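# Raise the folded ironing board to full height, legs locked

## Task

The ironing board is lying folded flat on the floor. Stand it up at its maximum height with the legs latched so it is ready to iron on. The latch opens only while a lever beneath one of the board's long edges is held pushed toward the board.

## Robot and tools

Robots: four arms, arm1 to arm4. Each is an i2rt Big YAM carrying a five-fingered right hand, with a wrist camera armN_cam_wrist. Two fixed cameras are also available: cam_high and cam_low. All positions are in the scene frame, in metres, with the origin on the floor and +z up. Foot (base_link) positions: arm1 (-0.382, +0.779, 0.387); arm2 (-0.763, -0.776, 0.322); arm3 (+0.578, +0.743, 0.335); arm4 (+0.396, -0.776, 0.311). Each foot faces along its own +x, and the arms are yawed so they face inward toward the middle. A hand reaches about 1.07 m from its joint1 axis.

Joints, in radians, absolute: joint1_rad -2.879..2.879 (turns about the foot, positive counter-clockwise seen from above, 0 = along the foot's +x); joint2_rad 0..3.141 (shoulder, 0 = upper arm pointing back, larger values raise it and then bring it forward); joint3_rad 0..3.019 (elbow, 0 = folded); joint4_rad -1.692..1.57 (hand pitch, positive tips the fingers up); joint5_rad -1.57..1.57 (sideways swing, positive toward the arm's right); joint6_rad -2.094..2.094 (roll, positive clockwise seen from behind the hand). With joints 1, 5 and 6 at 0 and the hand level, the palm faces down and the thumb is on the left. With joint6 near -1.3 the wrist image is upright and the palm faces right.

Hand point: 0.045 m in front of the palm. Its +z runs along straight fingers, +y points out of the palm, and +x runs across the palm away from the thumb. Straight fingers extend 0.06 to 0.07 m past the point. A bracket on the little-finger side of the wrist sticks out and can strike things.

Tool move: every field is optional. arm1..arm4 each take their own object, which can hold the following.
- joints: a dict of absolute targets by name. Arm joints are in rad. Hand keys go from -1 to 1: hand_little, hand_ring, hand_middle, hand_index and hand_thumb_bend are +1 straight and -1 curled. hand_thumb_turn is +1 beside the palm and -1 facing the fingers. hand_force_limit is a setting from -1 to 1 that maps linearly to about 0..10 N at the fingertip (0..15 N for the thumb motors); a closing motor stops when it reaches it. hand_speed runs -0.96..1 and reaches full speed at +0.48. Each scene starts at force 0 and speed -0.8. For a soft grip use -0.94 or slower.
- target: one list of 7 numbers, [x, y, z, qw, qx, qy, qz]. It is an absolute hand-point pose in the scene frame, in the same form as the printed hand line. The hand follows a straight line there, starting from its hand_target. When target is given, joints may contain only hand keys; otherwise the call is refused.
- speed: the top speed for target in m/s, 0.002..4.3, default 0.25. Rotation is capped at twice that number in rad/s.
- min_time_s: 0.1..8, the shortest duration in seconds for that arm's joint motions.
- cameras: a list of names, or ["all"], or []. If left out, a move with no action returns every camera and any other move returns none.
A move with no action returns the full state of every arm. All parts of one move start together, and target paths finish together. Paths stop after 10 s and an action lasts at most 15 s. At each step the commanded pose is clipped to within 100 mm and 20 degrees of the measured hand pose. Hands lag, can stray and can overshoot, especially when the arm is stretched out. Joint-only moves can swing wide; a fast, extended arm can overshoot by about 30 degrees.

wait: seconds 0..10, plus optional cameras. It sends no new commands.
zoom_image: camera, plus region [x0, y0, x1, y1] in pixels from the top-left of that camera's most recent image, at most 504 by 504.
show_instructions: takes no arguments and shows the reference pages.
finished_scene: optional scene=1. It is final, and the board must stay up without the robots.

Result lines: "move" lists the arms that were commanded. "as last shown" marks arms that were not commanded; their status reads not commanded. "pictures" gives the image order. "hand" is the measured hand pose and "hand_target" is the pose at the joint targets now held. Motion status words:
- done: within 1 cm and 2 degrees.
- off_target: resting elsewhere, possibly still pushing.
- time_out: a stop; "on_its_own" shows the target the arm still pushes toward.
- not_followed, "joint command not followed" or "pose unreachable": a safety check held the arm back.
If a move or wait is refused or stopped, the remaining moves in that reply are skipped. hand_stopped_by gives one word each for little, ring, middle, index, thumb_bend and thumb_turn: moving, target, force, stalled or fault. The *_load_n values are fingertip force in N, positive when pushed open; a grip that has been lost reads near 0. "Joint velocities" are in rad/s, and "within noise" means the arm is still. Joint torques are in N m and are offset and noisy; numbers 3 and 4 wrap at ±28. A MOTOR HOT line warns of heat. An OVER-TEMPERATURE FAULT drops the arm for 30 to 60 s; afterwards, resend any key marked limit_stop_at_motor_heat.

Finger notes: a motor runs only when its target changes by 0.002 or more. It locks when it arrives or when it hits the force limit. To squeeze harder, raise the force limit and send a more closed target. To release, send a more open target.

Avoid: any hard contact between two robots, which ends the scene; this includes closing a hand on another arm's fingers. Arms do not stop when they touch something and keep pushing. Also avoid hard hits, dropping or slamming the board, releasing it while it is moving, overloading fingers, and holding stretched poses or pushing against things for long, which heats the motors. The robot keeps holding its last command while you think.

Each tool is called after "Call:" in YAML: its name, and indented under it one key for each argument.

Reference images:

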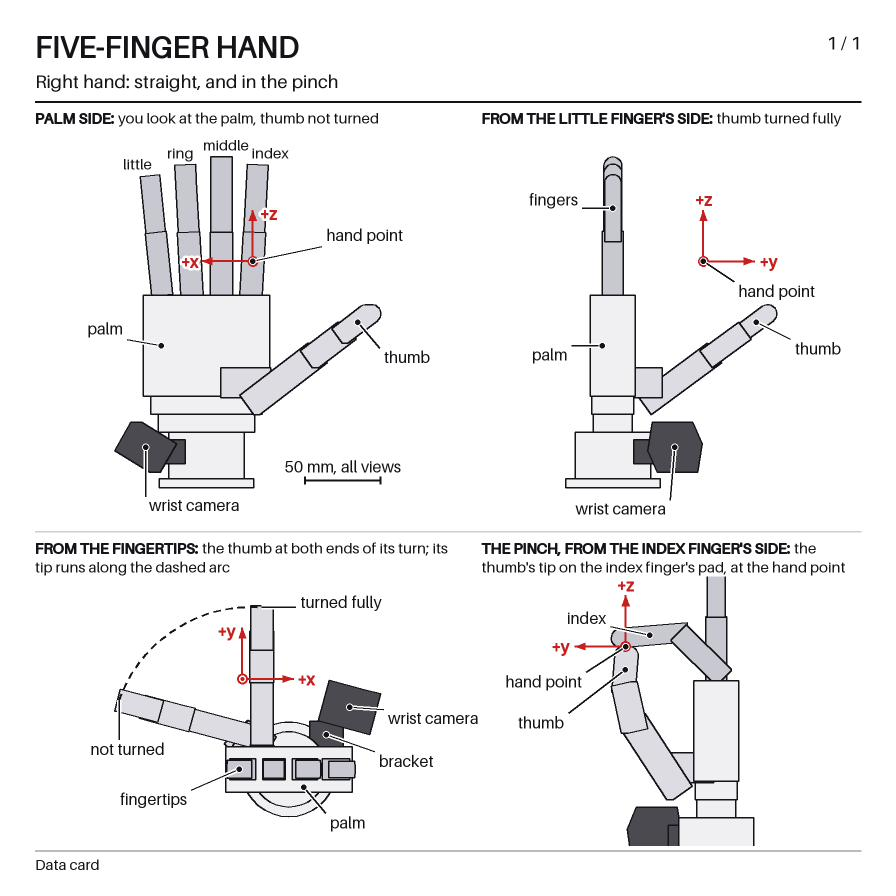

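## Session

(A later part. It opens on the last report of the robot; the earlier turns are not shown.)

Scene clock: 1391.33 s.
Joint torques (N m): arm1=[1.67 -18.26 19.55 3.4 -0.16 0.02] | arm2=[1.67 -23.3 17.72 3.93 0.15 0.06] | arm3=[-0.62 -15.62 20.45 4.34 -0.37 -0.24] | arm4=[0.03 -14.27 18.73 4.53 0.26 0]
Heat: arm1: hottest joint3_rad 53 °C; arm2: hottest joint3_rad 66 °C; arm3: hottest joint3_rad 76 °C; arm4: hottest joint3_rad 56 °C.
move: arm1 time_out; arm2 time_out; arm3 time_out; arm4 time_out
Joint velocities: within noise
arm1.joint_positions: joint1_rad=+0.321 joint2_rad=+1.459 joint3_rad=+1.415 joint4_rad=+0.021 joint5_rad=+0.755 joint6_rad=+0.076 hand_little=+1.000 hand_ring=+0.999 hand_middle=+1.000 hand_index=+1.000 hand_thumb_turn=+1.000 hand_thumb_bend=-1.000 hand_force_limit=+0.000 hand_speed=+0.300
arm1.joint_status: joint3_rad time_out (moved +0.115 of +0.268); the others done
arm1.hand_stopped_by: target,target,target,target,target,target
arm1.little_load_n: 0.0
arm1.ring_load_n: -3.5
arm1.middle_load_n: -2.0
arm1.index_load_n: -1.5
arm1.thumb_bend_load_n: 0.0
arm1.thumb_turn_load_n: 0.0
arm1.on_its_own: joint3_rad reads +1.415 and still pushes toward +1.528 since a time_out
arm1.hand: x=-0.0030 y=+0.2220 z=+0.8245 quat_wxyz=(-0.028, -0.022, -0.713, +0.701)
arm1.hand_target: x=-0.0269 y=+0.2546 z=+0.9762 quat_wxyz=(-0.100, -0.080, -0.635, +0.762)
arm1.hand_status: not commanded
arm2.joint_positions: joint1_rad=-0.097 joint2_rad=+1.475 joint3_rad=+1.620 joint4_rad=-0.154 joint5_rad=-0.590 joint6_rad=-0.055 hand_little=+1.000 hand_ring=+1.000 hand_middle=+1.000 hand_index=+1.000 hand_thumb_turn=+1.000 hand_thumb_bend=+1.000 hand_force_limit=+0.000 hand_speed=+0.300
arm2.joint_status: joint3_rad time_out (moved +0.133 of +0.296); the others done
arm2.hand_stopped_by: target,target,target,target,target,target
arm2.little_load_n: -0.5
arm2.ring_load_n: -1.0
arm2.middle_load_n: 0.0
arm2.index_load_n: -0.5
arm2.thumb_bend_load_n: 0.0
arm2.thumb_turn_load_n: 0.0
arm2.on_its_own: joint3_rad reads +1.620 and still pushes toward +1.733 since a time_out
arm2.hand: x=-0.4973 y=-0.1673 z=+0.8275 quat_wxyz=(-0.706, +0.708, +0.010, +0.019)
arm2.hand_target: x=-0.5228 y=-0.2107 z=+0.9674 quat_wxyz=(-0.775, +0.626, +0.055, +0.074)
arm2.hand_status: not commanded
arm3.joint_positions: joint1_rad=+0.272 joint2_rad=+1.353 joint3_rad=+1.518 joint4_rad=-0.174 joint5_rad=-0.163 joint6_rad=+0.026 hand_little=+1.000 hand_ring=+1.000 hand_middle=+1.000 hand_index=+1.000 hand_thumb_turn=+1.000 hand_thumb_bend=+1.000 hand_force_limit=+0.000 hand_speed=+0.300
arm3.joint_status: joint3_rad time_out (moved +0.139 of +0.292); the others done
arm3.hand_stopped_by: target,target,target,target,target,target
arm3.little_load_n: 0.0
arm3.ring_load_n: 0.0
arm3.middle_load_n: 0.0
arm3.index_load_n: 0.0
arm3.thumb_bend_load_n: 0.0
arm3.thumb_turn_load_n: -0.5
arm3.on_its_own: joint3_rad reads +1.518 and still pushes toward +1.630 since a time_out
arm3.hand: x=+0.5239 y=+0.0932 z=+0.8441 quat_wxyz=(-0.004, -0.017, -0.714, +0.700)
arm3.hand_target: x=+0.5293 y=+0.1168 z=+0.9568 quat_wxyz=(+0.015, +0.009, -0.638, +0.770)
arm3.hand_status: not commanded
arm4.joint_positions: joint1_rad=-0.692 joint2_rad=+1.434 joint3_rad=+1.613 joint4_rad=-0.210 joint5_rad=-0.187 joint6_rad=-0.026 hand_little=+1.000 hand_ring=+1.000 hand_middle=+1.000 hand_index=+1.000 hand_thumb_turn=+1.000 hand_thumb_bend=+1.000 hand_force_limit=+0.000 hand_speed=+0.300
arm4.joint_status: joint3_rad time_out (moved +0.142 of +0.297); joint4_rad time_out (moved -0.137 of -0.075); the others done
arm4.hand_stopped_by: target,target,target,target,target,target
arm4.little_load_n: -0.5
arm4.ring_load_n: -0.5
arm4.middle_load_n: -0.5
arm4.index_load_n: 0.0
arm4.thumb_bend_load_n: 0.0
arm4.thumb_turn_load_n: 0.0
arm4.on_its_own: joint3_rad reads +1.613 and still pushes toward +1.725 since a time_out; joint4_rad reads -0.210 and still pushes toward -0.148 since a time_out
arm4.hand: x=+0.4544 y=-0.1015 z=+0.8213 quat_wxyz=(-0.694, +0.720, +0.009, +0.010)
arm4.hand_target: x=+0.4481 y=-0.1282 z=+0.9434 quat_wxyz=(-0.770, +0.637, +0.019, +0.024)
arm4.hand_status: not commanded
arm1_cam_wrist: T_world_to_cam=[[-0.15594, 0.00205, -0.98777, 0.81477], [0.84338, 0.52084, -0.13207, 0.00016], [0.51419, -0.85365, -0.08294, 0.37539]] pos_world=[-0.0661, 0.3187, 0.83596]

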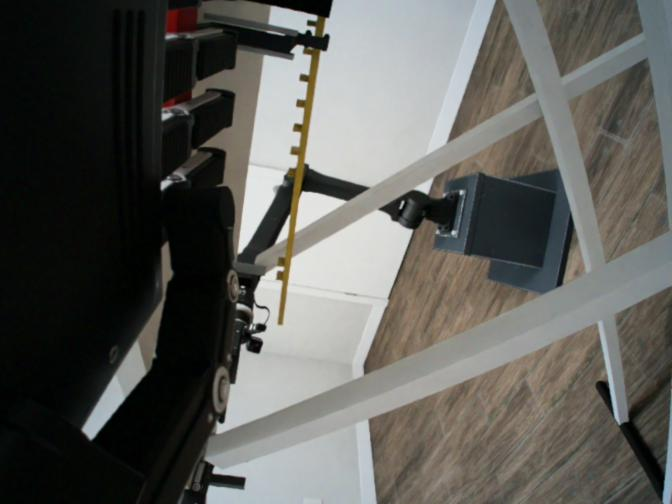

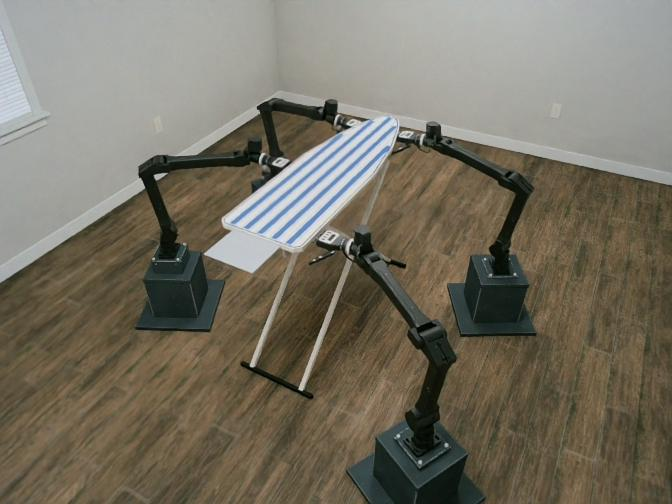

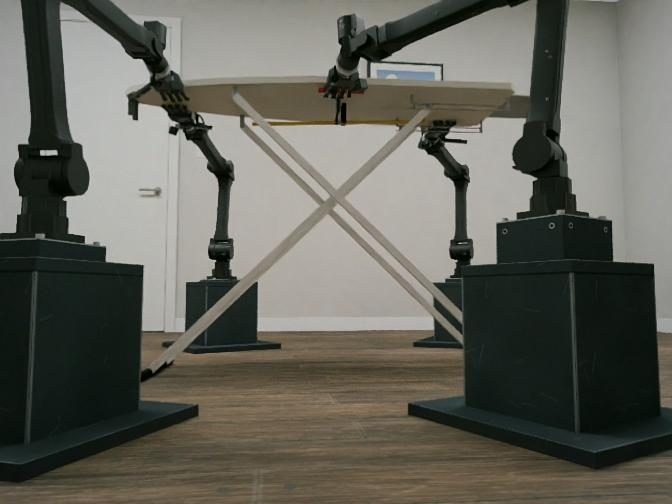

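Call:
move:
  arm1: {"joints": {"joint2_rad": 1.344, "joint3_rad": 1.703, "joint4_rad": -0.069}, "min_time_s": 3}
  arm2: {"joints": {"joint2_rad": 1.395, "joint3_rad": 1.947, "joint4_rad": -0.250}, "min_time_s": 3}
  arm3: {"joints": {"joint2_rad": 1.328, "joint3_rad": 1.833, "joint4_rad": -0.270}, "min_time_s": 3}
  arm4: {"joints": {"joint2_rad": 1.405, "joint3_rad": 1.936, "joint4_rad": -0.290}, "min_time_s": 3}
  cameras: ["arm1_cam_wrist", "cam_high", "cam_low"]

Call:
zoom_image:
  camera: "cam_low"
  region: [280, 50, 480, 130]

Call:
zoom_image:
  camera: "arm1_cam_wrist"
  region: [200, 0, 400, 280]

Scene clock: 1413.47 s.
Joint torques (N m): arm1=[1.55 -18.14 19.52 3.47 -0.19 0] | arm2=[1.55 -22.89 16.99 4.07 0 0.05] | arm3=[-0.44 -16.09 20.22 4.31 -0.41 -0.24] | arm4=[-0.03 -14.92 18.43 4.46 0.14 0.01]
Heat: arm1: hottest joint3_rad 52 °C; arm2: hottest joint3_rad 71 °C; arm3: hottest joint3_rad 75 °C; arm4: hottest joint3_rad 56 °C.
move: arm1 time_out; arm2 time_out; arm3 time_out; arm4 time_out
Joint velocities: within noise
arm1.joint_positions: joint1_rad=+0.321 joint2_rad=+1.456 joint3_rad=+1.548 joint4_rad=-0.116 joint5_rad=+0.756 joint6_rad=+0.078 hand_little=+1.000 hand_ring=+0.999 hand_middle=+1.000 hand_index=+1.000 hand_thumb_turn=+1.000 hand_thumb_bend=-1.000 hand_force_limit=+0.000 hand_speed=+0.300
arm1.joint_status: joint3_rad time_out (moved +0.133 of +0.288); the others done
arm1.hand_stopped_by: target,target,target,target,target,target
arm1.little_load_n: 0.0
arm1.ring_load_n: -4.0
arm1.middle_load_n: -2.0
arm1.index_load_n: -1.5
arm1.thumb_bend_load_n: 0.0
arm1.thumb_turn_load_n: 0.0
arm1.on_its_own: joint3_rad reads +1.548 and still pushes toward +1.660 since a time_out
arm1.hand: x=-0.0053 y=+0.2239 z=+0.8764 quat_wxyz=(-0.028, -0.022, -0.713, +0.700)
arm1.hand_target: x=-0.0373 y=+0.2647 z=+1.0263 quat_wxyz=(-0.100, -0.080, -0.636, +0.761)
arm1.hand_status: not commanded
arm2.joint_positions: joint1_rad=-0.097 joint2_rad=+1.491 joint3_rad=+1.776 joint4_rad=-0.297 joint5_rad=-0.586 joint6_rad=-0.057 hand_little=+1.000 hand_ring=+1.000 hand_middle=+1.000 hand_index=+1.000 hand_thumb_turn=+1.000 hand_thumb_bend=+1.000 hand_force_limit=+0.000 hand_speed=+0.300
arm2.joint_status: joint3_rad time_out (moved +0.155 of +0.327); the others done
arm2.hand_stopped_by: target,target,target,target,target,target
arm2.little_load_n: -0.5
arm2.ring_load_n: -1.0
arm2.middle_load_n: -0.5
arm2.index_load_n: -0.5
arm2.thumb_bend_load_n: 0.0
arm2.thumb_turn_load_n: 0.0
arm2.on_its_own: joint3_rad reads +1.776 and still pushes toward +1.888 since a time_out
arm2.hand: x=-0.4993 y=-0.1722 z=+0.8783 quat_wxyz=(-0.704, +0.709, +0.009, +0.020)
arm2.hand_target: x=-0.5293 y=-0.2209 z=+1.0116 quat_wxyz=(-0.773, +0.628, +0.053, +0.072)
arm2.hand_status: not commanded
arm3.joint_positions: joint1_rad=+0.270 joint2_rad=+1.378 joint3_rad=+1.685 joint4_rad=-0.320 joint5_rad=-0.162 joint6_rad=+0.026 hand_little=+1.000 hand_ring=+1.000 hand_middle=+1.000 hand_index=+1.000 hand_thumb_turn=+1.000 hand_thumb_bend=+1.000 hand_force_limit=+0.000 hand_speed=+0.300
arm3.joint_status: joint3_rad time_out (moved +0.167 of +0.315); the others done
arm3.hand_stopped_by: target,target,target,target,target,target
arm3.little_load_n: 0.0
arm3.ring_load_n: 0.0
arm3.middle_load_n: -0.5
arm3.index_load_n: 0.0
arm3.thumb_bend_load_n: 0.0
arm3.thumb_turn_load_n: 0.0
arm3.on_its_own: joint3_rad reads +1.685 and still pushes toward +1.797 since a time_out
arm3.hand: x=+0.5227 y=+0.0956 z=+0.8950 quat_wxyz=(-0.003, -0.018, -0.716, +0.698)
arm3.hand_target: x=+0.5315 y=+0.1290 z=+1.0077 quat_wxyz=(+0.014, +0.009, -0.639, +0.769)
arm3.hand_status: not commanded
arm4.joint_positions: joint1_rad=-0.692 joint2_rad=+1.466 joint3_rad=+1.786 joint4_rad=-0.350 joint5_rad=-0.184 joint6_rad=-0.027 hand_little=+1.000 hand_ring=+1.000 hand_middle=+1.000 hand_index=+1.000 hand_thumb_turn=+1.000 hand_thumb_bend=+1.000 hand_force_limit=+0.000 hand_speed=+0.300
arm4.joint_status: joint3_rad time_out (moved +0.173 of +0.323); joint4_rad time_out (moved -0.140 of -0.080); the others done
arm4.hand_stopped_by: target,target,target,target,target,target
arm4.little_load_n: -0.5
arm4.ring_load_n: -0.5
arm4.middle_load_n: -0.5
arm4.index_load_n: 0.0
arm4.thumb_bend_load_n: 0.0
arm4.thumb_turn_load_n: 0.0
arm4.on_its_own: joint3_rad reads +1.786 and still pushes toward +1.898 since a time_out; joint4_rad reads -0.350 and still pushes toward -0.290 since a time_out
arm4.hand: x=+0.4545 y=-0.1018 z=+0.8728 quat_wxyz=(-0.694, +0.720, +0.009, +0.011)
arm4.hand_target: x=+0.4453 y=-0.1410 z=+0.9968 quat_wxyz=(-0.772, +0.635, +0.020, +0.025)
arm4.hand_status: not commanded
arm1_cam_wrist: T_world_to_cam=[[-0.15523, 0.00295, -0.98787, 0.86543], [0.84389, 0.52027, -0.13105, 0.00727], [0.51357, -0.854, -0.08325, 0.38283]] pos_world=[-0.0684, 0.3206, 0.88776]

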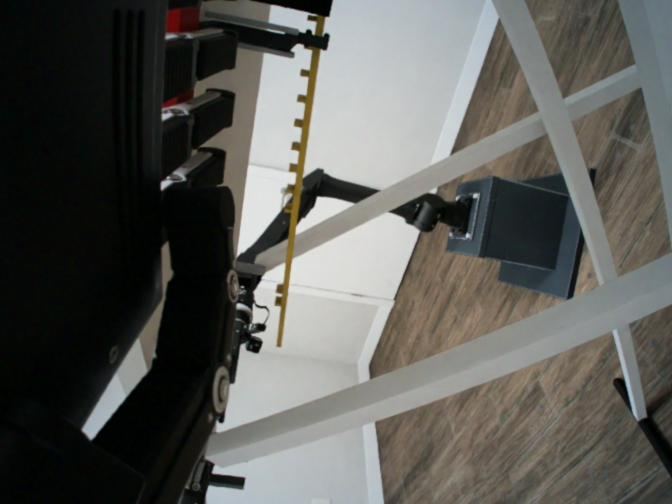

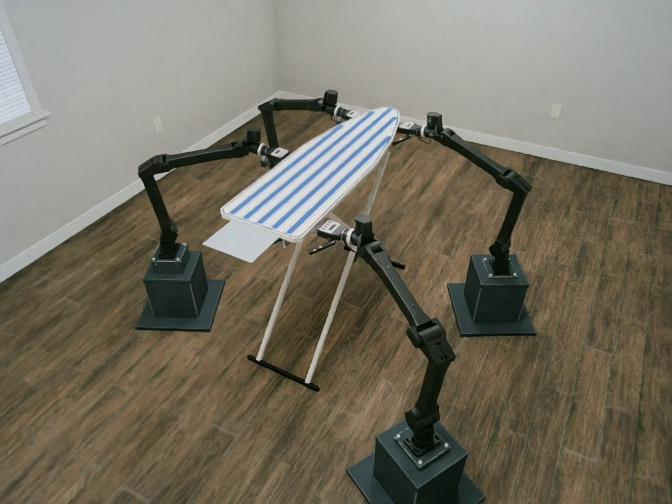

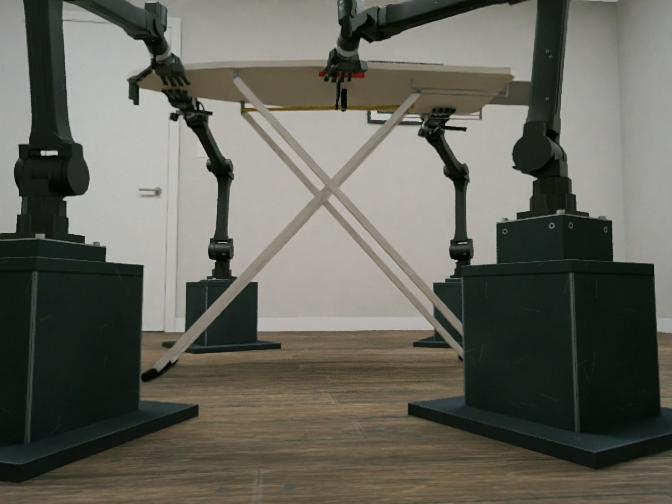

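Scaled by 2.520.

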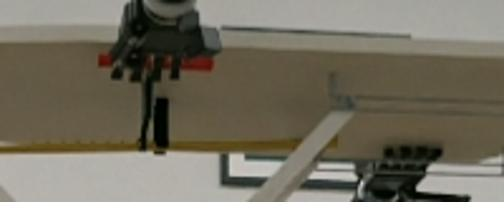

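Scaled by 1.800 from the camera's image (finer frame: 960x720).

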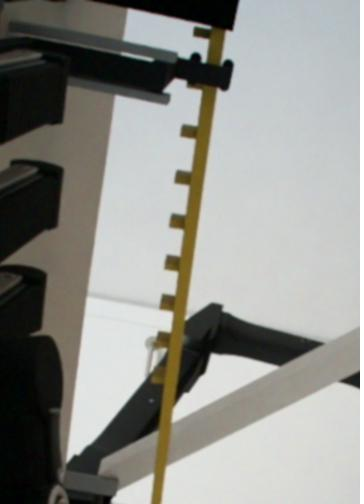

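Call:
move:
  arm1: {"joints": {"joint2_rad": 1.352, "joint3_rad": 1.800, "joint4_rad": -0.170}, "min_time_s": 3}
  arm2: {"joints": {"joint2_rad": 1.420, "joint3_rad": 2.067, "joint4_rad": -0.360}, "min_time_s": 3}
  arm3: {"joints": {"joint2_rad": 1.354, "joint3_rad": 1.950, "joint4_rad": -0.370}, "min_time_s": 3}
  arm4: {"joints": {"joint2_rad": 1.435, "joint3_rad": 2.064, "joint4_rad": -0.395}, "min_time_s": 3}
  cameras: ["arm1_cam_wrist", "cam_high", "cam_low"]

Call:
zoom_image:
  camera: "cam_low"
  region: [280, 40, 480, 120]

Call:
zoom_image:
  camera: "arm1_cam_wrist"
  region: [200, 0, 400, 280]

Scene clock: 1445.20 s.
Joint torques (N m): arm1=[1.49 -17.49 19.55 3.78 0.43 -0.2] | arm2=[0.79 -24.35 17.18 4.79 -0.06 0.42] | arm3=[-0.44 -16.44 19.96 4.11 -0.2 -0.24] | arm4=[-0.03 -15.44 18.14 4.05 -0.03 0.09]
Heat: arm1: hottest joint3_rad 57 °C; arm2: hottest joint3_rad 76 °C; arm3: hottest joint3_rad 68 °C; arm4: hottest joint3_rad 56 °C.
move: arm1 time_out; arm2 time_out; arm3 time_out; arm4 time_out
Joint velocities: within noise
arm1.joint_positions: joint1_rad=+0.322 joint2_rad=+1.454 joint3_rad=+1.622 joint4_rad=-0.227 joint5_rad=+0.739 joint6_rad=+0.098 hand_little=+0.999 hand_ring=+0.999 hand_middle=+1.000 hand_index=+1.000 hand_thumb_turn=+1.000 hand_thumb_bend=-1.000 hand_force_limit=+0.000 hand_speed=+0.300
arm1.joint_status: joint3_rad time_out (moved +0.074 of +0.252); joint4_rad time_out (moved -0.111 of -0.054); the others done
arm1.hand_stopped_by: target,target,target,target,target,target
arm1.little_load_n: -5.0
arm1.ring_load_n: -4.5
arm1.middle_load_n: 0.0
arm1.index_load_n: 0.0
arm1.thumb_bend_load_n: 0.0
arm1.thumb_turn_load_n: 0.0
arm1.on_its_own: joint3_rad reads +1.622 and still pushes toward +1.734 since a time_out; joint4_rad reads -0.227 and still pushes toward -0.170 since a time_out
arm1.hand: x=-0.0052 y=+0.2296 z=+0.8966 quat_wxyz=(-0.032, -0.015, -0.722, +0.690)
arm1.hand_target: x=-0.0410 y=+0.2686 z=+1.0409 quat_wxyz=(-0.091, -0.071, -0.647, +0.754)
arm1.hand_status: not commanded
arm2.joint_positions: joint1_rad=-0.097 joint2_rad=+1.525 joint3_rad=+1.875 joint4_rad=-0.419 joint5_rad=-0.587 joint6_rad=-0.095 hand_little=+1.000 hand_ring=+1.000 hand_middle=+1.000 hand_index=+1.000 hand_thumb_turn=+1.000 hand_thumb_bend=+1.000 hand_force_limit=+0.000 hand_speed=+0.300
arm2.joint_status: joint3_rad time_out (moved +0.099 of +0.291); joint4_rad time_out (moved -0.121 of -0.063); the others done
arm2.hand_stopped_by: target,target,target,target,target,target
arm2.little_load_n: 0.0
arm2.ring_load_n: 0.0
arm2.middle_load_n: 0.0
arm2.index_load_n: -2.5
arm2.thumb_bend_load_n: 0.0
arm2.thumb_turn_load_n: -0.5
arm2.on_its_own: joint3_rad reads +1.875 and still pushes toward +1.987 since a time_out; joint4_rad reads -0.419 and still pushes toward -0.360 since a time_out; joint6_rad reads -0.095 and still pushes toward -0.050 since a time_out
arm2.hand: x=-0.4963 y=-0.1712 z=+0.8869 quat_wxyz=(-0.687, +0.726, +0.012, +0.021)
arm2.hand_target: x=-0.5320 y=-0.2251 z=+1.0276 quat_wxyz=(-0.764, +0.641, +0.046, +0.065)
arm2.hand_status: not commanded
arm3.joint_positions: joint1_rad=+0.270 joint2_rad=+1.406 joint3_rad=+1.809 joint4_rad=-0.416 joint5_rad=-0.167 joint6_rad=+0.026 hand_little=+1.000 hand_ring=+1.000 hand_middle=+1.000 hand_index=+1.000 hand_thumb_turn=+1.000 hand_thumb_bend=+1.000 hand_force_limit=+0.000 hand_speed=+0.300
arm3.joint_status: joint3_rad time_out (moved +0.124 of +0.265); the others done
arm3.hand_stopped_by: target,target,target,target,target,target
arm3.little_load_n: -0.5
arm3.ring_load_n: 0.0
arm3.middle_load_n: 0.0
arm3.index_load_n: 0.5
arm3.thumb_bend_load_n: 0.0
arm3.thumb_turn_load_n: 0.0
arm3.on_its_own: joint3_rad reads +1.809 and still pushes toward +1.921 since a time_out
arm3.hand: x=+0.5239 y=+0.0973 z=+0.9299 quat_wxyz=(-0.005, -0.016, -0.715, +0.698)
arm3.hand_target: x=+0.5329 y=+0.1372 z=+1.0407 quat_wxyz=(+0.014, +0.009, -0.639, +0.769)
arm3.hand_status: not commanded
arm4.joint_positions: joint1_rad=-0.692 joint2_rad=+1.501 joint3_rad=+1.925 joint4_rad=-0.445 joint5_rad=-0.179 joint6_rad=-0.035 hand_little=+1.000 hand_ring=+1.000 hand_middle=+1.000 hand_index=+1.000 hand_thumb_turn=+1.000 hand_thumb_bend=+1.000 hand_force_limit=+0.000 hand_speed=+0.300
arm4.joint_status: joint3_rad time_out (moved +0.139 of +0.278); the others done
arm4.hand_stopped_by: target,target,target,target,target,target
arm4.little_load_n: 0.0
arm4.ring_load_n: 0.0
arm4.middle_load_n: 0.0
arm4.index_load_n: -0.5
arm4.thumb_bend_load_n: 0.0
arm4.thumb_turn_load_n: -0.5
arm4.on_its_own: joint3_rad reads +1.925 and still pushes toward +2.037 since a time_out
arm4.hand: x=+0.4555 y=-0.1021 z=+0.9112 quat_wxyz=(-0.697, +0.716, +0.010, +0.016)
arm4.hand_target: x=+0.4432 y=-0.1507 z=+1.0331 quat_wxyz=(-0.773, +0.634, +0.020, +0.025)
arm4.hand_status: not commanded
arm1_cam_wrist: T_world_to_cam=[[-0.16009, 0.02704, -0.98673, 0.87883], [0.83422, 0.53808, -0.1206, -0.00661], [0.52768, -0.84246, -0.10869, 0.40957]] pos_world=[-0.06992, 0.32485, 0.91089]

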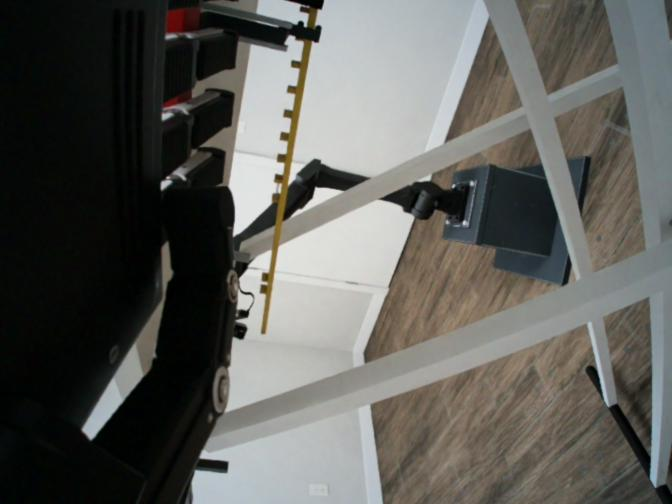

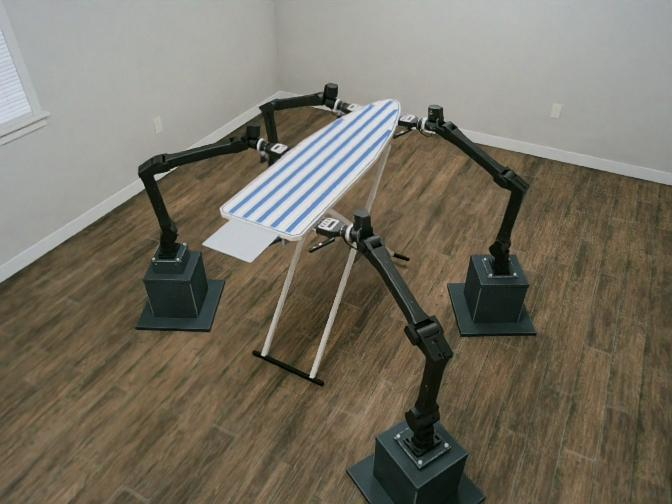

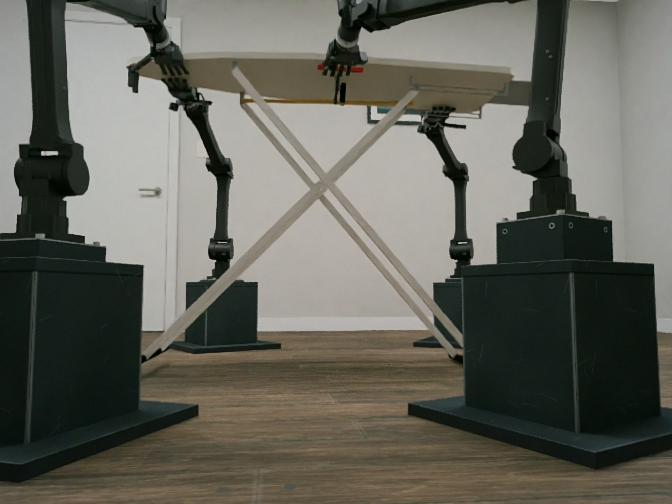

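Scaled by 2.520.

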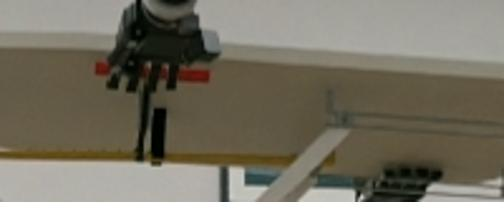

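Scaled by 1.800 from the camera's image (finer frame: 960x720).

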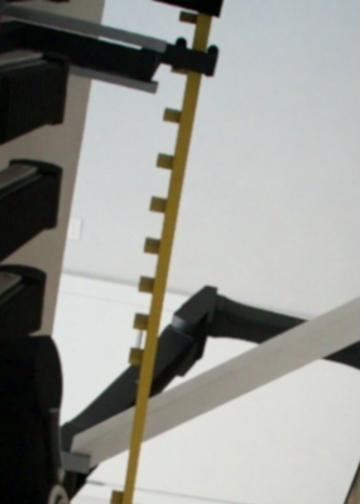

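Call:
move:
  arm1: {"joints": {"joint2_rad": 1.449, "joint3_rad": 1.500, "joint4_rad": -0.05}, "min_time_s": 3}
  cameras: ["arm1_cam_wrist", "cam_high", "cam_low"]

Call:
zoom_image:
  camera: "cam_low"
  region: [280, 40, 480, 120]

Call:
zoom_image:
  camera: "arm1_cam_wrist"
  region: [150, 0, 400, 280]

Scene clock: 1469.10 s.
Joint torques (N m): arm1=[1.08 -11.05 10.39 2.51 0.08 -0.1] | arm2=[1.2 -24.35 17.03 4.59 -0.11 0.49] | arm3=[-0.38 -16.44 19.96 4.51 -0.02 -0.24] | arm4=[0.21 -15.44 18.13 4.41 -0.14 0.09]
Heat: arm1: hottest joint3_rad 54 °C; arm2: hottest joint3_rad 69 °C; arm3: hottest joint3_rad 68 °C; arm4: hottest joint3_rad 59 °C.
move: arm1 done
Joint velocities: within noise
arm1.joint_positions: joint1_rad=+0.326 joint2_rad=+1.455 joint3_rad=+1.496 joint4_rad=-0.070 joint5_rad=+0.748 joint6_rad=+0.086 hand_little=+1.000 hand_ring=+1.000 hand_middle=+1.000 hand_index=+1.000 hand_thumb_turn=+1.000 hand_thumb_bend=-1.000 hand_force_limit=+0.000 hand_speed=+0.300
arm1.joint_status: all done
arm1.hand_stopped_by: target,target,target,target,target,target
arm1.little_load_n: 0.0
arm1.ring_load_n: 0.0
arm1.middle_load_n: 0.0
arm1.index_load_n: 0.0
arm1.thumb_bend_load_n: 0.0
arm1.thumb_turn_load_n: -0.5
arm1.hand: x=+0.0002 y=+0.2258 z=+0.8557 quat_wxyz=(-0.034, -0.020, -0.714, +0.699)
arm1.hand_target: x=+0.0006 y=+0.2275 z=+0.8666 quat_wxyz=(-0.038, -0.022, -0.706, +0.706)
arm1.hand_status: not commanded
arm2, arm3, arm4: as last shown
arm2.joint_positions: joint1_rad=-0.097 joint2_rad=+1.527 joint3_rad=+1.875 joint4_rad=-0.419 joint5_rad=-0.584 joint6_rad=-0.095 hand_little=+1.000 hand_ring=+1.000 hand_middle=+1.000 hand_index=+1.000 hand_thumb_turn=+1.000 hand_thumb_bend=+1.000 hand_force_limit=+0.000 hand_speed=+0.300
arm2.index_load_n: -3.0
arm2.thumb_turn_load_n: 0.0
arm2.on_its_own: joint3_rad reads +1.875 and still pushes toward +1.987 since a time_out; joint4_rad reads -0.419 and still pushes toward -0.360 since a time_out; joint6_rad reads -0.095 and still pushes toward -0.050 since a time_out
arm2.hand: x=-0.4954 y=-0.1706 z=+0.8859 quat_wxyz=(-0.687, +0.726, +0.011, +0.022)
arm2.hand_target: x=-0.5320 y=-0.2251 z=+1.0276 quat_wxyz=(-0.764, +0.640, +0.046, +0.065)
arm3.joint_positions: joint1_rad=+0.270 joint2_rad=+1.406 joint3_rad=+1.809 joint4_rad=-0.425 joint5_rad=-0.171 joint6_rad=+0.026 hand_little=+1.000 hand_ring=+1.000 hand_middle=+1.000 hand_index=+1.000 hand_thumb_turn=+1.000 hand_thumb_bend=+1.000 hand_force_limit=+0.000 hand_speed=+0.300
arm3.little_load_n: 0.0
arm3.index_load_n: 0.0
arm3.on_its_own: joint3_rad reads +1.809 and still pushes toward +1.921 since a time_out; joint4_rad reads -0.425 and still pushes toward -0.370 since a time_out
arm3.hand: x=+0.5248 y=+0.0980 z=+0.9275 quat_wxyz=(-0.007, -0.016, -0.719, +0.695)
arm3.hand_target: x=+0.5330 y=+0.1372 z=+1.0407 quat_wxyz=(+0.014, +0.009, -0.639, +0.769)
arm4.joint_positions: joint1_rad=-0.693 joint2_rad=+1.501 joint3_rad=+1.925 joint4_rad=-0.454 joint5_rad=-0.176 joint6_rad=-0.037 hand_little=+1.000 hand_ring=+1.000 hand_middle=+1.000 hand_index=+1.000 hand_thumb_turn=+1.000 hand_thumb_bend=+1.000 hand_force_limit=+0.000 hand_speed=+0.300
arm4.middle_load_n: -0.5
arm4.index_load_n: 0.0
arm4.on_its_own: joint3_rad reads +1.925 and still pushes toward +2.037 since a time_out; joint4_rad reads -0.454 and still pushes toward -0.395 since a time_out
arm4.hand: x=+0.4573 y=-0.1027 z=+0.9088 quat_wxyz=(-0.694, +0.719, +0.009, +0.018)
arm4.hand_target: x=+0.4431 y=-0.1507 z=+1.0330 quat_wxyz=(-0.773, +0.634, +0.020, +0.025)
arm1_cam_wrist: T_world_to_cam=[[-0.15082, 0.00527, -0.98855, 0.84596], [0.83771, 0.53162, -0.12497, -0.00886], [0.52487, -0.84697, -0.08459, 0.37938]] pos_world=[-0.06412, 0.32157, 0.86725]

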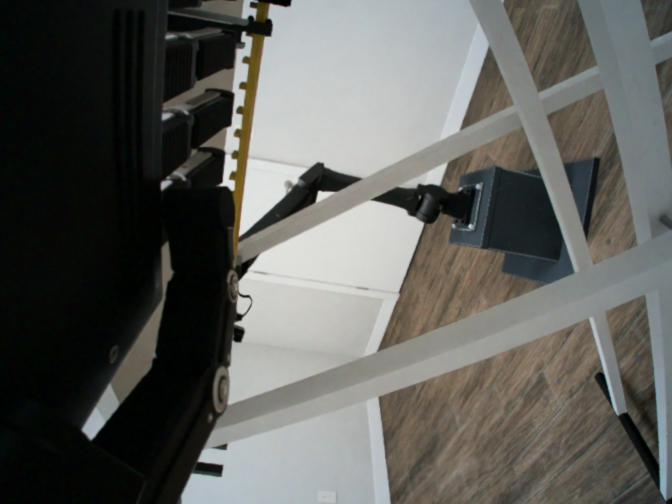

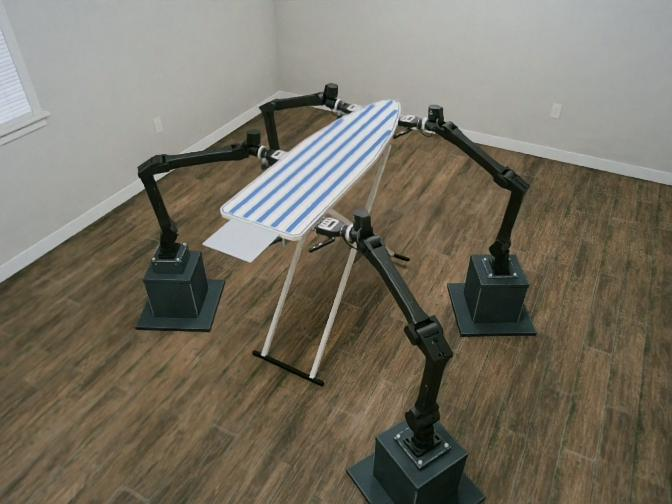

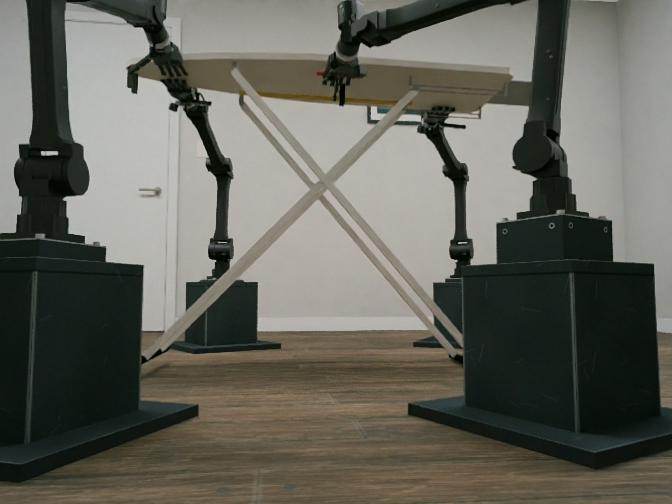

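Scaled by 2.520.

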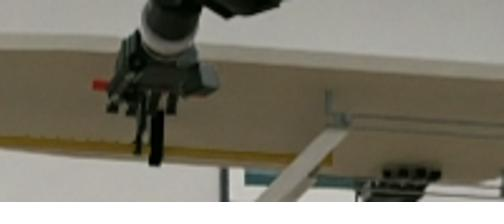

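Scaled by 1.800 from the camera's image (finer frame: 960x720).

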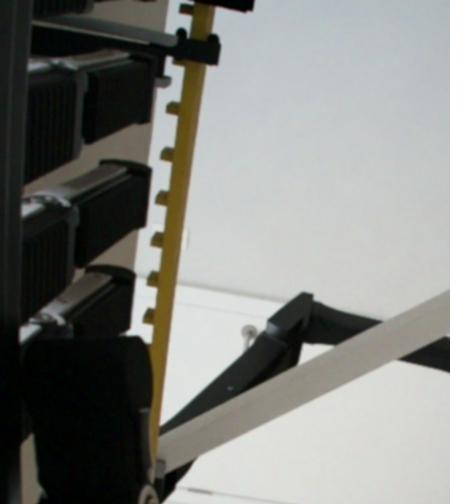

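Call:
zoom_image:
  camera: "arm1_cam_wrist"
  region: [220, 0, 300, 70]

Call:
zoom_image:
  camera: "cam_low"
  region: [300, 60, 360, 120]

Scaled by 6.300 from the camera's image (finer frame: 960x720).

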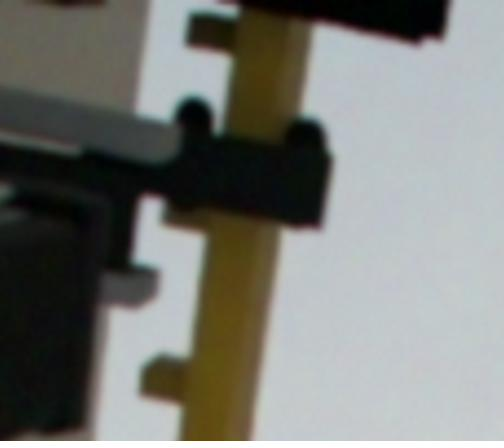

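Scaled by 8.400.

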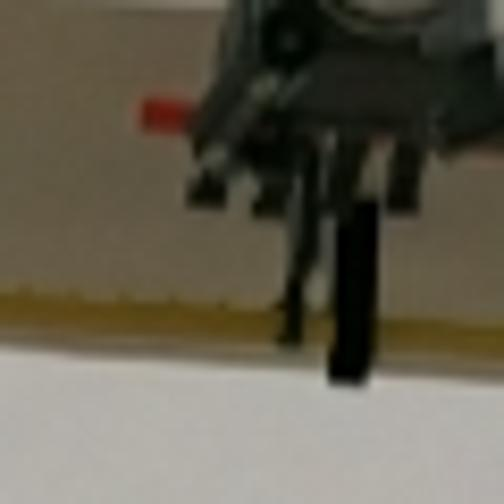

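Call:
move:
  arm1: {"joints": {"joint2_rad": 1.449, "joint3_rad": 1.380, "joint4_rad": 0.07}, "min_time_s": 3}
  arm2: {"joints": {"joint2_rad": 1.413, "joint3_rad": 1.945, "joint4_rad": -0.325}, "min_time_s": 3}
  arm3: {"joints": {"joint2_rad": 1.342, "joint3_rad": 1.816, "joint4_rad": -0.285}, "min_time_s": 3}
  arm4: {"joints": {"joint2_rad": 1.420, "joint3_rad": 1.930, "joint4_rad": -0.305}, "min_time_s": 3}
  cameras: ["arm1_cam_wrist", "cam_high", "cam_low"]

Call:
zoom_image:
  camera: "cam_low"
  region: [280, 40, 480, 120]

Call:
zoom_image:
  camera: "arm1_cam_wrist"
  region: [150, 0, 400, 280]

Scene clock: 1497.87 s.
Joint torques (N m): arm1=[1.26 -10.93 10.22 2.52 0.09 -0.09] | arm2=[1.44 -24.76 14.99 5.86 -0.32 0.4] | arm3=[-0.85 -16.67 14.49 5.85 0.16 -0.24] | arm4=[0.73 -15.5 13.41 5.78 -0.15 0.11]
Heat: arm1: hottest joint3_rad 47 °C; arm2: hottest joint3_rad 68 °C; arm3: hottest joint3_rad 67 °C; arm4: hottest joint3_rad 59 °C.
move: arm1 done; arm2 time_out; arm3 time_out; arm4 time_out
Joint velocities: within noise
arm1.joint_positions: joint1_rad=+0.326 joint2_rad=+1.455 joint3_rad=+1.377 joint4_rad=+0.050 joint5_rad=+0.748 joint6_rad=+0.086 hand_little=+1.000 hand_ring=+1.000 hand_middle=+1.000 hand_index=+1.000 hand_thumb_turn=+1.000 hand_thumb_bend=-1.000 hand_force_limit=+0.000 hand_speed=+0.300
arm1.joint_status: all done
arm1.hand_stopped_by: target,target,target,target,target,target
arm1.little_load_n: 0.0
arm1.ring_load_n: -0.5
arm1.middle_load_n: 0.0
arm1.index_load_n: 0.0
arm1.thumb_bend_load_n: 0.0
arm1.thumb_turn_load_n: 0.0
arm1.hand: x=+0.0002 y=+0.2263 z=+0.8109 quat_wxyz=(-0.034, -0.020, -0.714, +0.699)
arm1.hand_target: x=+0.0008 y=+0.2277 z=+0.8209 quat_wxyz=(-0.038, -0.022, -0.706, +0.706)
arm1.hand_status: not commanded
arm2.joint_positions: joint1_rad=-0.097 joint2_rad=+1.527 joint3_rad=+1.866 joint4_rad=-0.414 joint5_rad=-0.578 joint6_rad=-0.095 hand_little=+1.000 hand_ring=+1.000 hand_middle=+1.000 hand_index=+1.000 hand_thumb_turn=+1.000 hand_thumb_bend=+1.000 hand_force_limit=+0.000 hand_speed=+0.300
arm2.joint_status: joint4_rad time_out (moved +0.005 of +0.094); the others done
arm2.hand_stopped_by: target,target,target,target,target,target
arm2.little_load_n: 0.0
arm2.ring_load_n: 0.0
arm2.middle_load_n: 0.0
arm2.index_load_n: -2.0
arm2.thumb_bend_load_n: 0.0
arm2.thumb_turn_load_n: 0.0
arm2.on_its_own: joint4_rad reads -0.414 and still pushes toward -0.325 since a time_out; joint6_rad reads -0.095 and still pushes toward -0.050 since a time_out
arm2.hand: x=-0.4939 y=-0.1698 z=+0.8820 quat_wxyz=(-0.686, +0.727, +0.008, +0.023)
arm2.hand_target: x=-0.5297 y=-0.2215 z=+1.0160 quat_wxyz=(-0.764, +0.641, +0.046, +0.064)
arm2.hand_status: not commanded
arm3.joint_positions: joint1_rad=+0.275 joint2_rad=+1.398 joint3_rad=+1.768 joint4_rad=-0.373 joint5_rad=-0.175 joint6_rad=+0.026 hand_little=+1.000 hand_ring=+1.000 hand_middle=+1.000 hand_index=+1.000 hand_thumb_turn=+1.000 hand_thumb_bend=+1.000 hand_force_limit=+0.000 hand_speed=+0.300
arm3.joint_status: joint4_rad time_out (moved +0.052 of +0.140); the others done
arm3.hand_stopped_by: target,target,target,target,target,target
arm3.little_load_n: 0.0
arm3.ring_load_n: -0.5
arm3.middle_load_n: 0.0
arm3.index_load_n: 0.0
arm3.thumb_bend_load_n: 0.0
arm3.thumb_turn_load_n: -0.5
arm3.on_its_own: joint4_rad reads -0.373 and still pushes toward -0.285 since a time_out
arm3.hand: x=+0.5287 y=+0.0954 z=+0.9211 quat_wxyz=(-0.009, -0.011, -0.712, +0.702)
arm3.hand_target: x=+0.5307 y=+0.1246 z=+1.0069 quat_wxyz=(+0.014, +0.008, -0.643, +0.766)
arm3.hand_status: not commanded
arm4.joint_positions: joint1_rad=-0.700 joint2_rad=+1.488 joint3_rad=+1.878 joint4_rad=-0.397 joint5_rad=-0.176 joint6_rad=-0.037 hand_little=+1.000 hand_ring=+1.000 hand_middle=+1.000 hand_index=+1.000 hand_thumb_turn=+1.000 hand_thumb_bend=+1.000 hand_force_limit=+0.000 hand_speed=+0.300
arm4.joint_status: joint4_rad time_out (moved +0.056 of +0.149); the others done
arm4.hand_stopped_by: target,target,target,target,target,target
arm4.little_load_n: 0.0
arm4.ring_load_n: 0.0
arm4.middle_load_n: -0.5
arm4.index_load_n: 0.0
arm4.thumb_bend_load_n: 0.0
arm4.thumb_turn_load_n: 0.0
arm4.on_its_own: joint4_rad reads -0.397 and still pushes toward -0.305 since a time_out
arm4.hand: x=+0.4623 y=-0.1014 z=+0.9029 quat_wxyz=(-0.702, +0.712, +0.008, +0.022)
arm4.hand_target: x=+0.4455 y=-0.1382 z=+1.0028 quat_wxyz=(-0.772, +0.634, +0.020, +0.025)
arm4.hand_status: not commanded
arm1_cam_wrist: T_world_to_cam=[[-0.14946, 0.0039, -0.98876, 0.80205], [0.83789, 0.53144, -0.12456, -0.015], [0.52498, -0.84708, -0.08269, 0.37461]] pos_world=[-0.06422, 0.32217, 0.82215]

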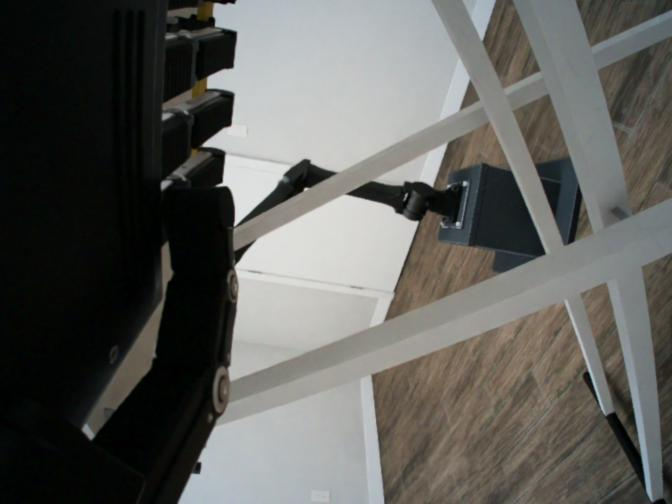

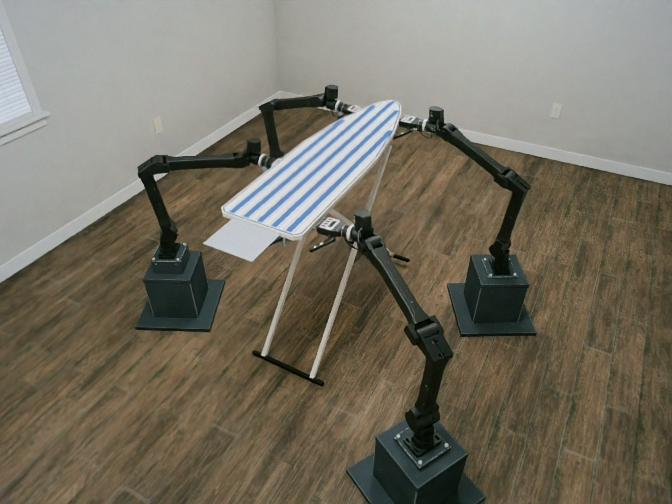

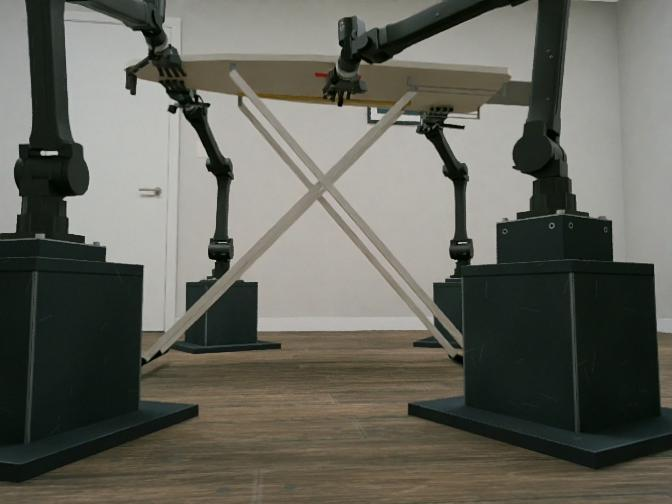

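Scaled by 2.520.

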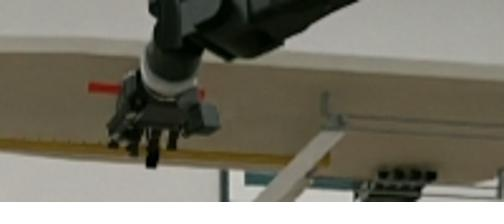

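Scaled by 1.800 from the camera's image (finer frame: 960x720).

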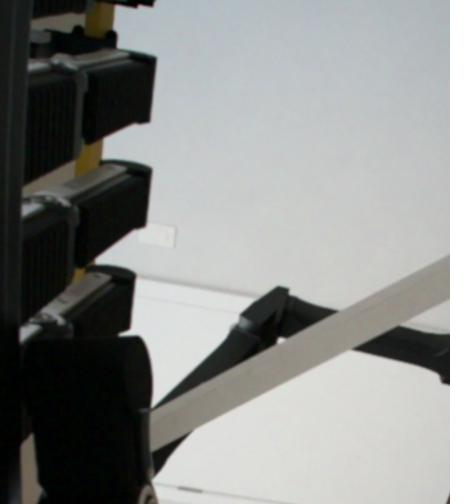

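Call:
move:
  arm2: {"joints": {"joint2_rad": 1.405, "joint3_rad": 1.875, "joint4_rad": -0.29, "joint6_rad": -0.07}, "min_time_s": 3}
  arm3: {"joints": {"joint2_rad": 1.330, "joint3_rad": 1.680, "joint4_rad": -0.20}, "min_time_s": 3}
  arm4: {"joints": {"joint2_rad": 1.405, "joint3_rad": 1.790, "joint4_rad": -0.22}, "min_time_s": 3}
  cameras: ["cam_high", "cam_low"]

Call:
zoom_image:
  camera: "cam_low"
  region: [280, 40, 480, 120]

Call:
zoom_image:
  camera: "cam_low"
  region: [120, 320, 480, 390]

Scene clock: 1512.47 s.
Joint torques (N m): arm1=[1.03 -10.81 10.25 2.44 0.08 -0.07] | arm2=[2.67 -23.71 13.78 5.37 -0.72 0.08] | arm3=[-1.61 -14.68 13.38 4.94 0.39 -0.22] | arm4=[2.96 -13.8 12.7 5.14 -0.65 -0.08]
Heat: arm1: hottest joint3_rad 43 °C; arm2: hottest joint3_rad 67 °C; arm3: hottest joint3_rad 65 °C; arm4: hottest joint3_rad 57 °C.
move: arm2 time_out; arm3 time_out; arm4 time_out
Joint velocities: within noise
arm1: as last shown
arm1.ring_load_n: 0.0
arm1.index_load_n: -0.5
arm2.joint_positions: joint1_rad=-0.107 joint2_rad=+1.502 joint3_rad=+1.812 joint4_rad=-0.367 joint5_rad=-0.571 joint6_rad=-0.082 hand_little=+1.000 hand_ring=+1.000 hand_middle=+1.000 hand_index=+1.000 hand_thumb_turn=+1.000 hand_thumb_bend=+1.000 hand_force_limit=+0.000 hand_speed=+0.300
arm2.joint_status: joint4_rad time_out (moved +0.047 of +0.124); the others done
arm2.hand_stopped_by: target,target,target,target,target,target
arm2.little_load_n: -0.5
arm2.ring_load_n: -1.0
arm2.middle_load_n: -0.5
arm2.index_load_n: -0.5
arm2.thumb_bend_load_n: 0.0
arm2.thumb_turn_load_n: 0.0
arm2.on_its_own: joint4_rad reads -0.367 and still pushes toward -0.290 since a time_out
arm2.hand: x=-0.4897 y=-0.1758 z=+0.8764 quat_wxyz=(-0.691, +0.723, +0.001, +0.028)
arm2.hand_target: x=-0.5243 y=-0.2150 z=+0.9889 quat_wxyz=(-0.756, +0.649, +0.048, +0.067)
arm2.hand_status: not commanded
arm3.joint_positions: joint1_rad=+0.284 joint2_rad=+1.366 joint3_rad=+1.647 joint4_rad=-0.266 joint5_rad=-0.180 joint6_rad=+0.024 hand_little=+1.000 hand_ring=+1.000 hand_middle=+1.000 hand_index=+1.000 hand_thumb_turn=+1.000 hand_thumb_bend=+1.000 hand_force_limit=+0.000 hand_speed=+0.300
arm3.joint_status: joint4_rad time_out (moved +0.107 of +0.173); the others done
arm3.hand_stopped_by: target,target,target,target,target,target
arm3.little_load_n: 0.0
arm3.ring_load_n: 0.0
arm3.middle_load_n: 0.0
arm3.index_load_n: 0.0
arm3.thumb_bend_load_n: 0.0
arm3.thumb_turn_load_n: 0.0
arm3.on_its_own: joint4_rad reads -0.266 and still pushes toward -0.200 since a time_out
arm3.hand: x=+0.5350 y=+0.0956 z=+0.8932 quat_wxyz=(-0.012, -0.004, -0.706, +0.708)
arm3.hand_target: x=+0.5283 y=+0.1117 z=+0.9528 quat_wxyz=(+0.012, +0.006, -0.657, +0.754)
arm3.hand_status: not commanded
arm4.joint_positions: joint1_rad=-0.733 joint2_rad=+1.453 joint3_rad=+1.749 joint4_rad=-0.296 joint5_rad=-0.161 joint6_rad=-0.017 hand_little=+1.000 hand_ring=+1.000 hand_middle=+1.000 hand_index=+1.000 hand_thumb_turn=+1.000 hand_thumb_bend=+1.000 hand_force_limit=+0.000 hand_speed=+0.300
arm4.joint_status: joint4_rad time_out (moved +0.101 of +0.177); the others done
arm4.hand_stopped_by: target,target,target,target,target,target
arm4.little_load_n: -1.0
arm4.ring_load_n: -0.5
arm4.middle_load_n: 0.0
arm4.index_load_n: -0.5
arm4.thumb_bend_load_n: 0.0
arm4.thumb_turn_load_n: -0.5
arm4.on_its_own: joint4_rad reads -0.296 and still pushes toward -0.220 since a time_out
arm4.hand: x=+0.4855 y=-0.1049 z=+0.8731 quat_wxyz=(-0.704, +0.709, -0.015, +0.032)
arm4.hand_target: x=+0.4486 y=-0.1243 z=+0.9489 quat_wxyz=(-0.760, +0.650, +0.017, +0.022)
arm4.hand_status: not commanded

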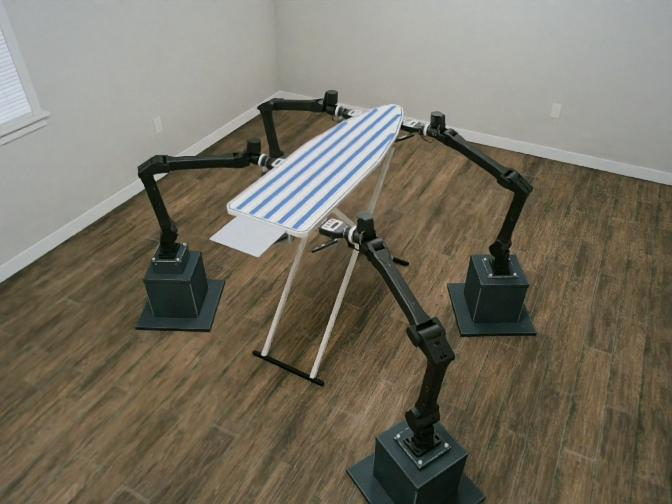

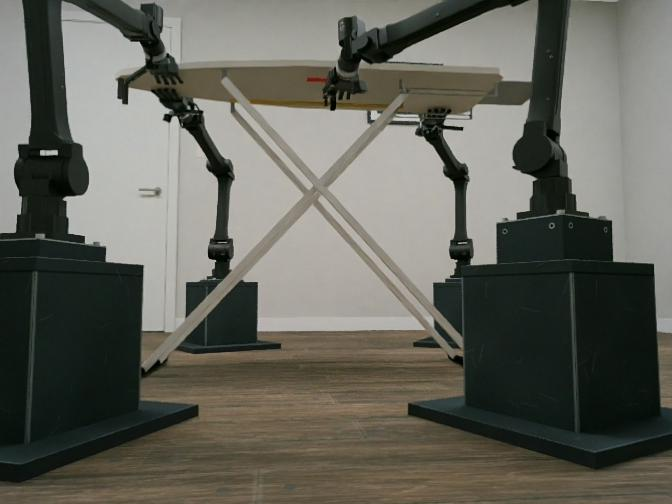

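Scaled by 2.520.

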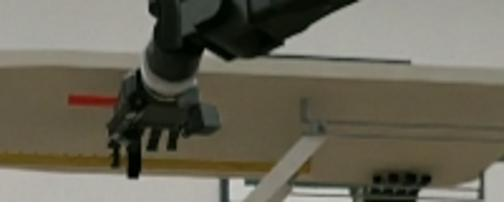

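Scaled by 1.400.

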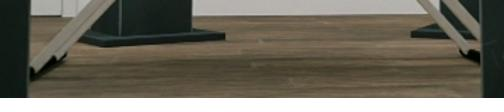

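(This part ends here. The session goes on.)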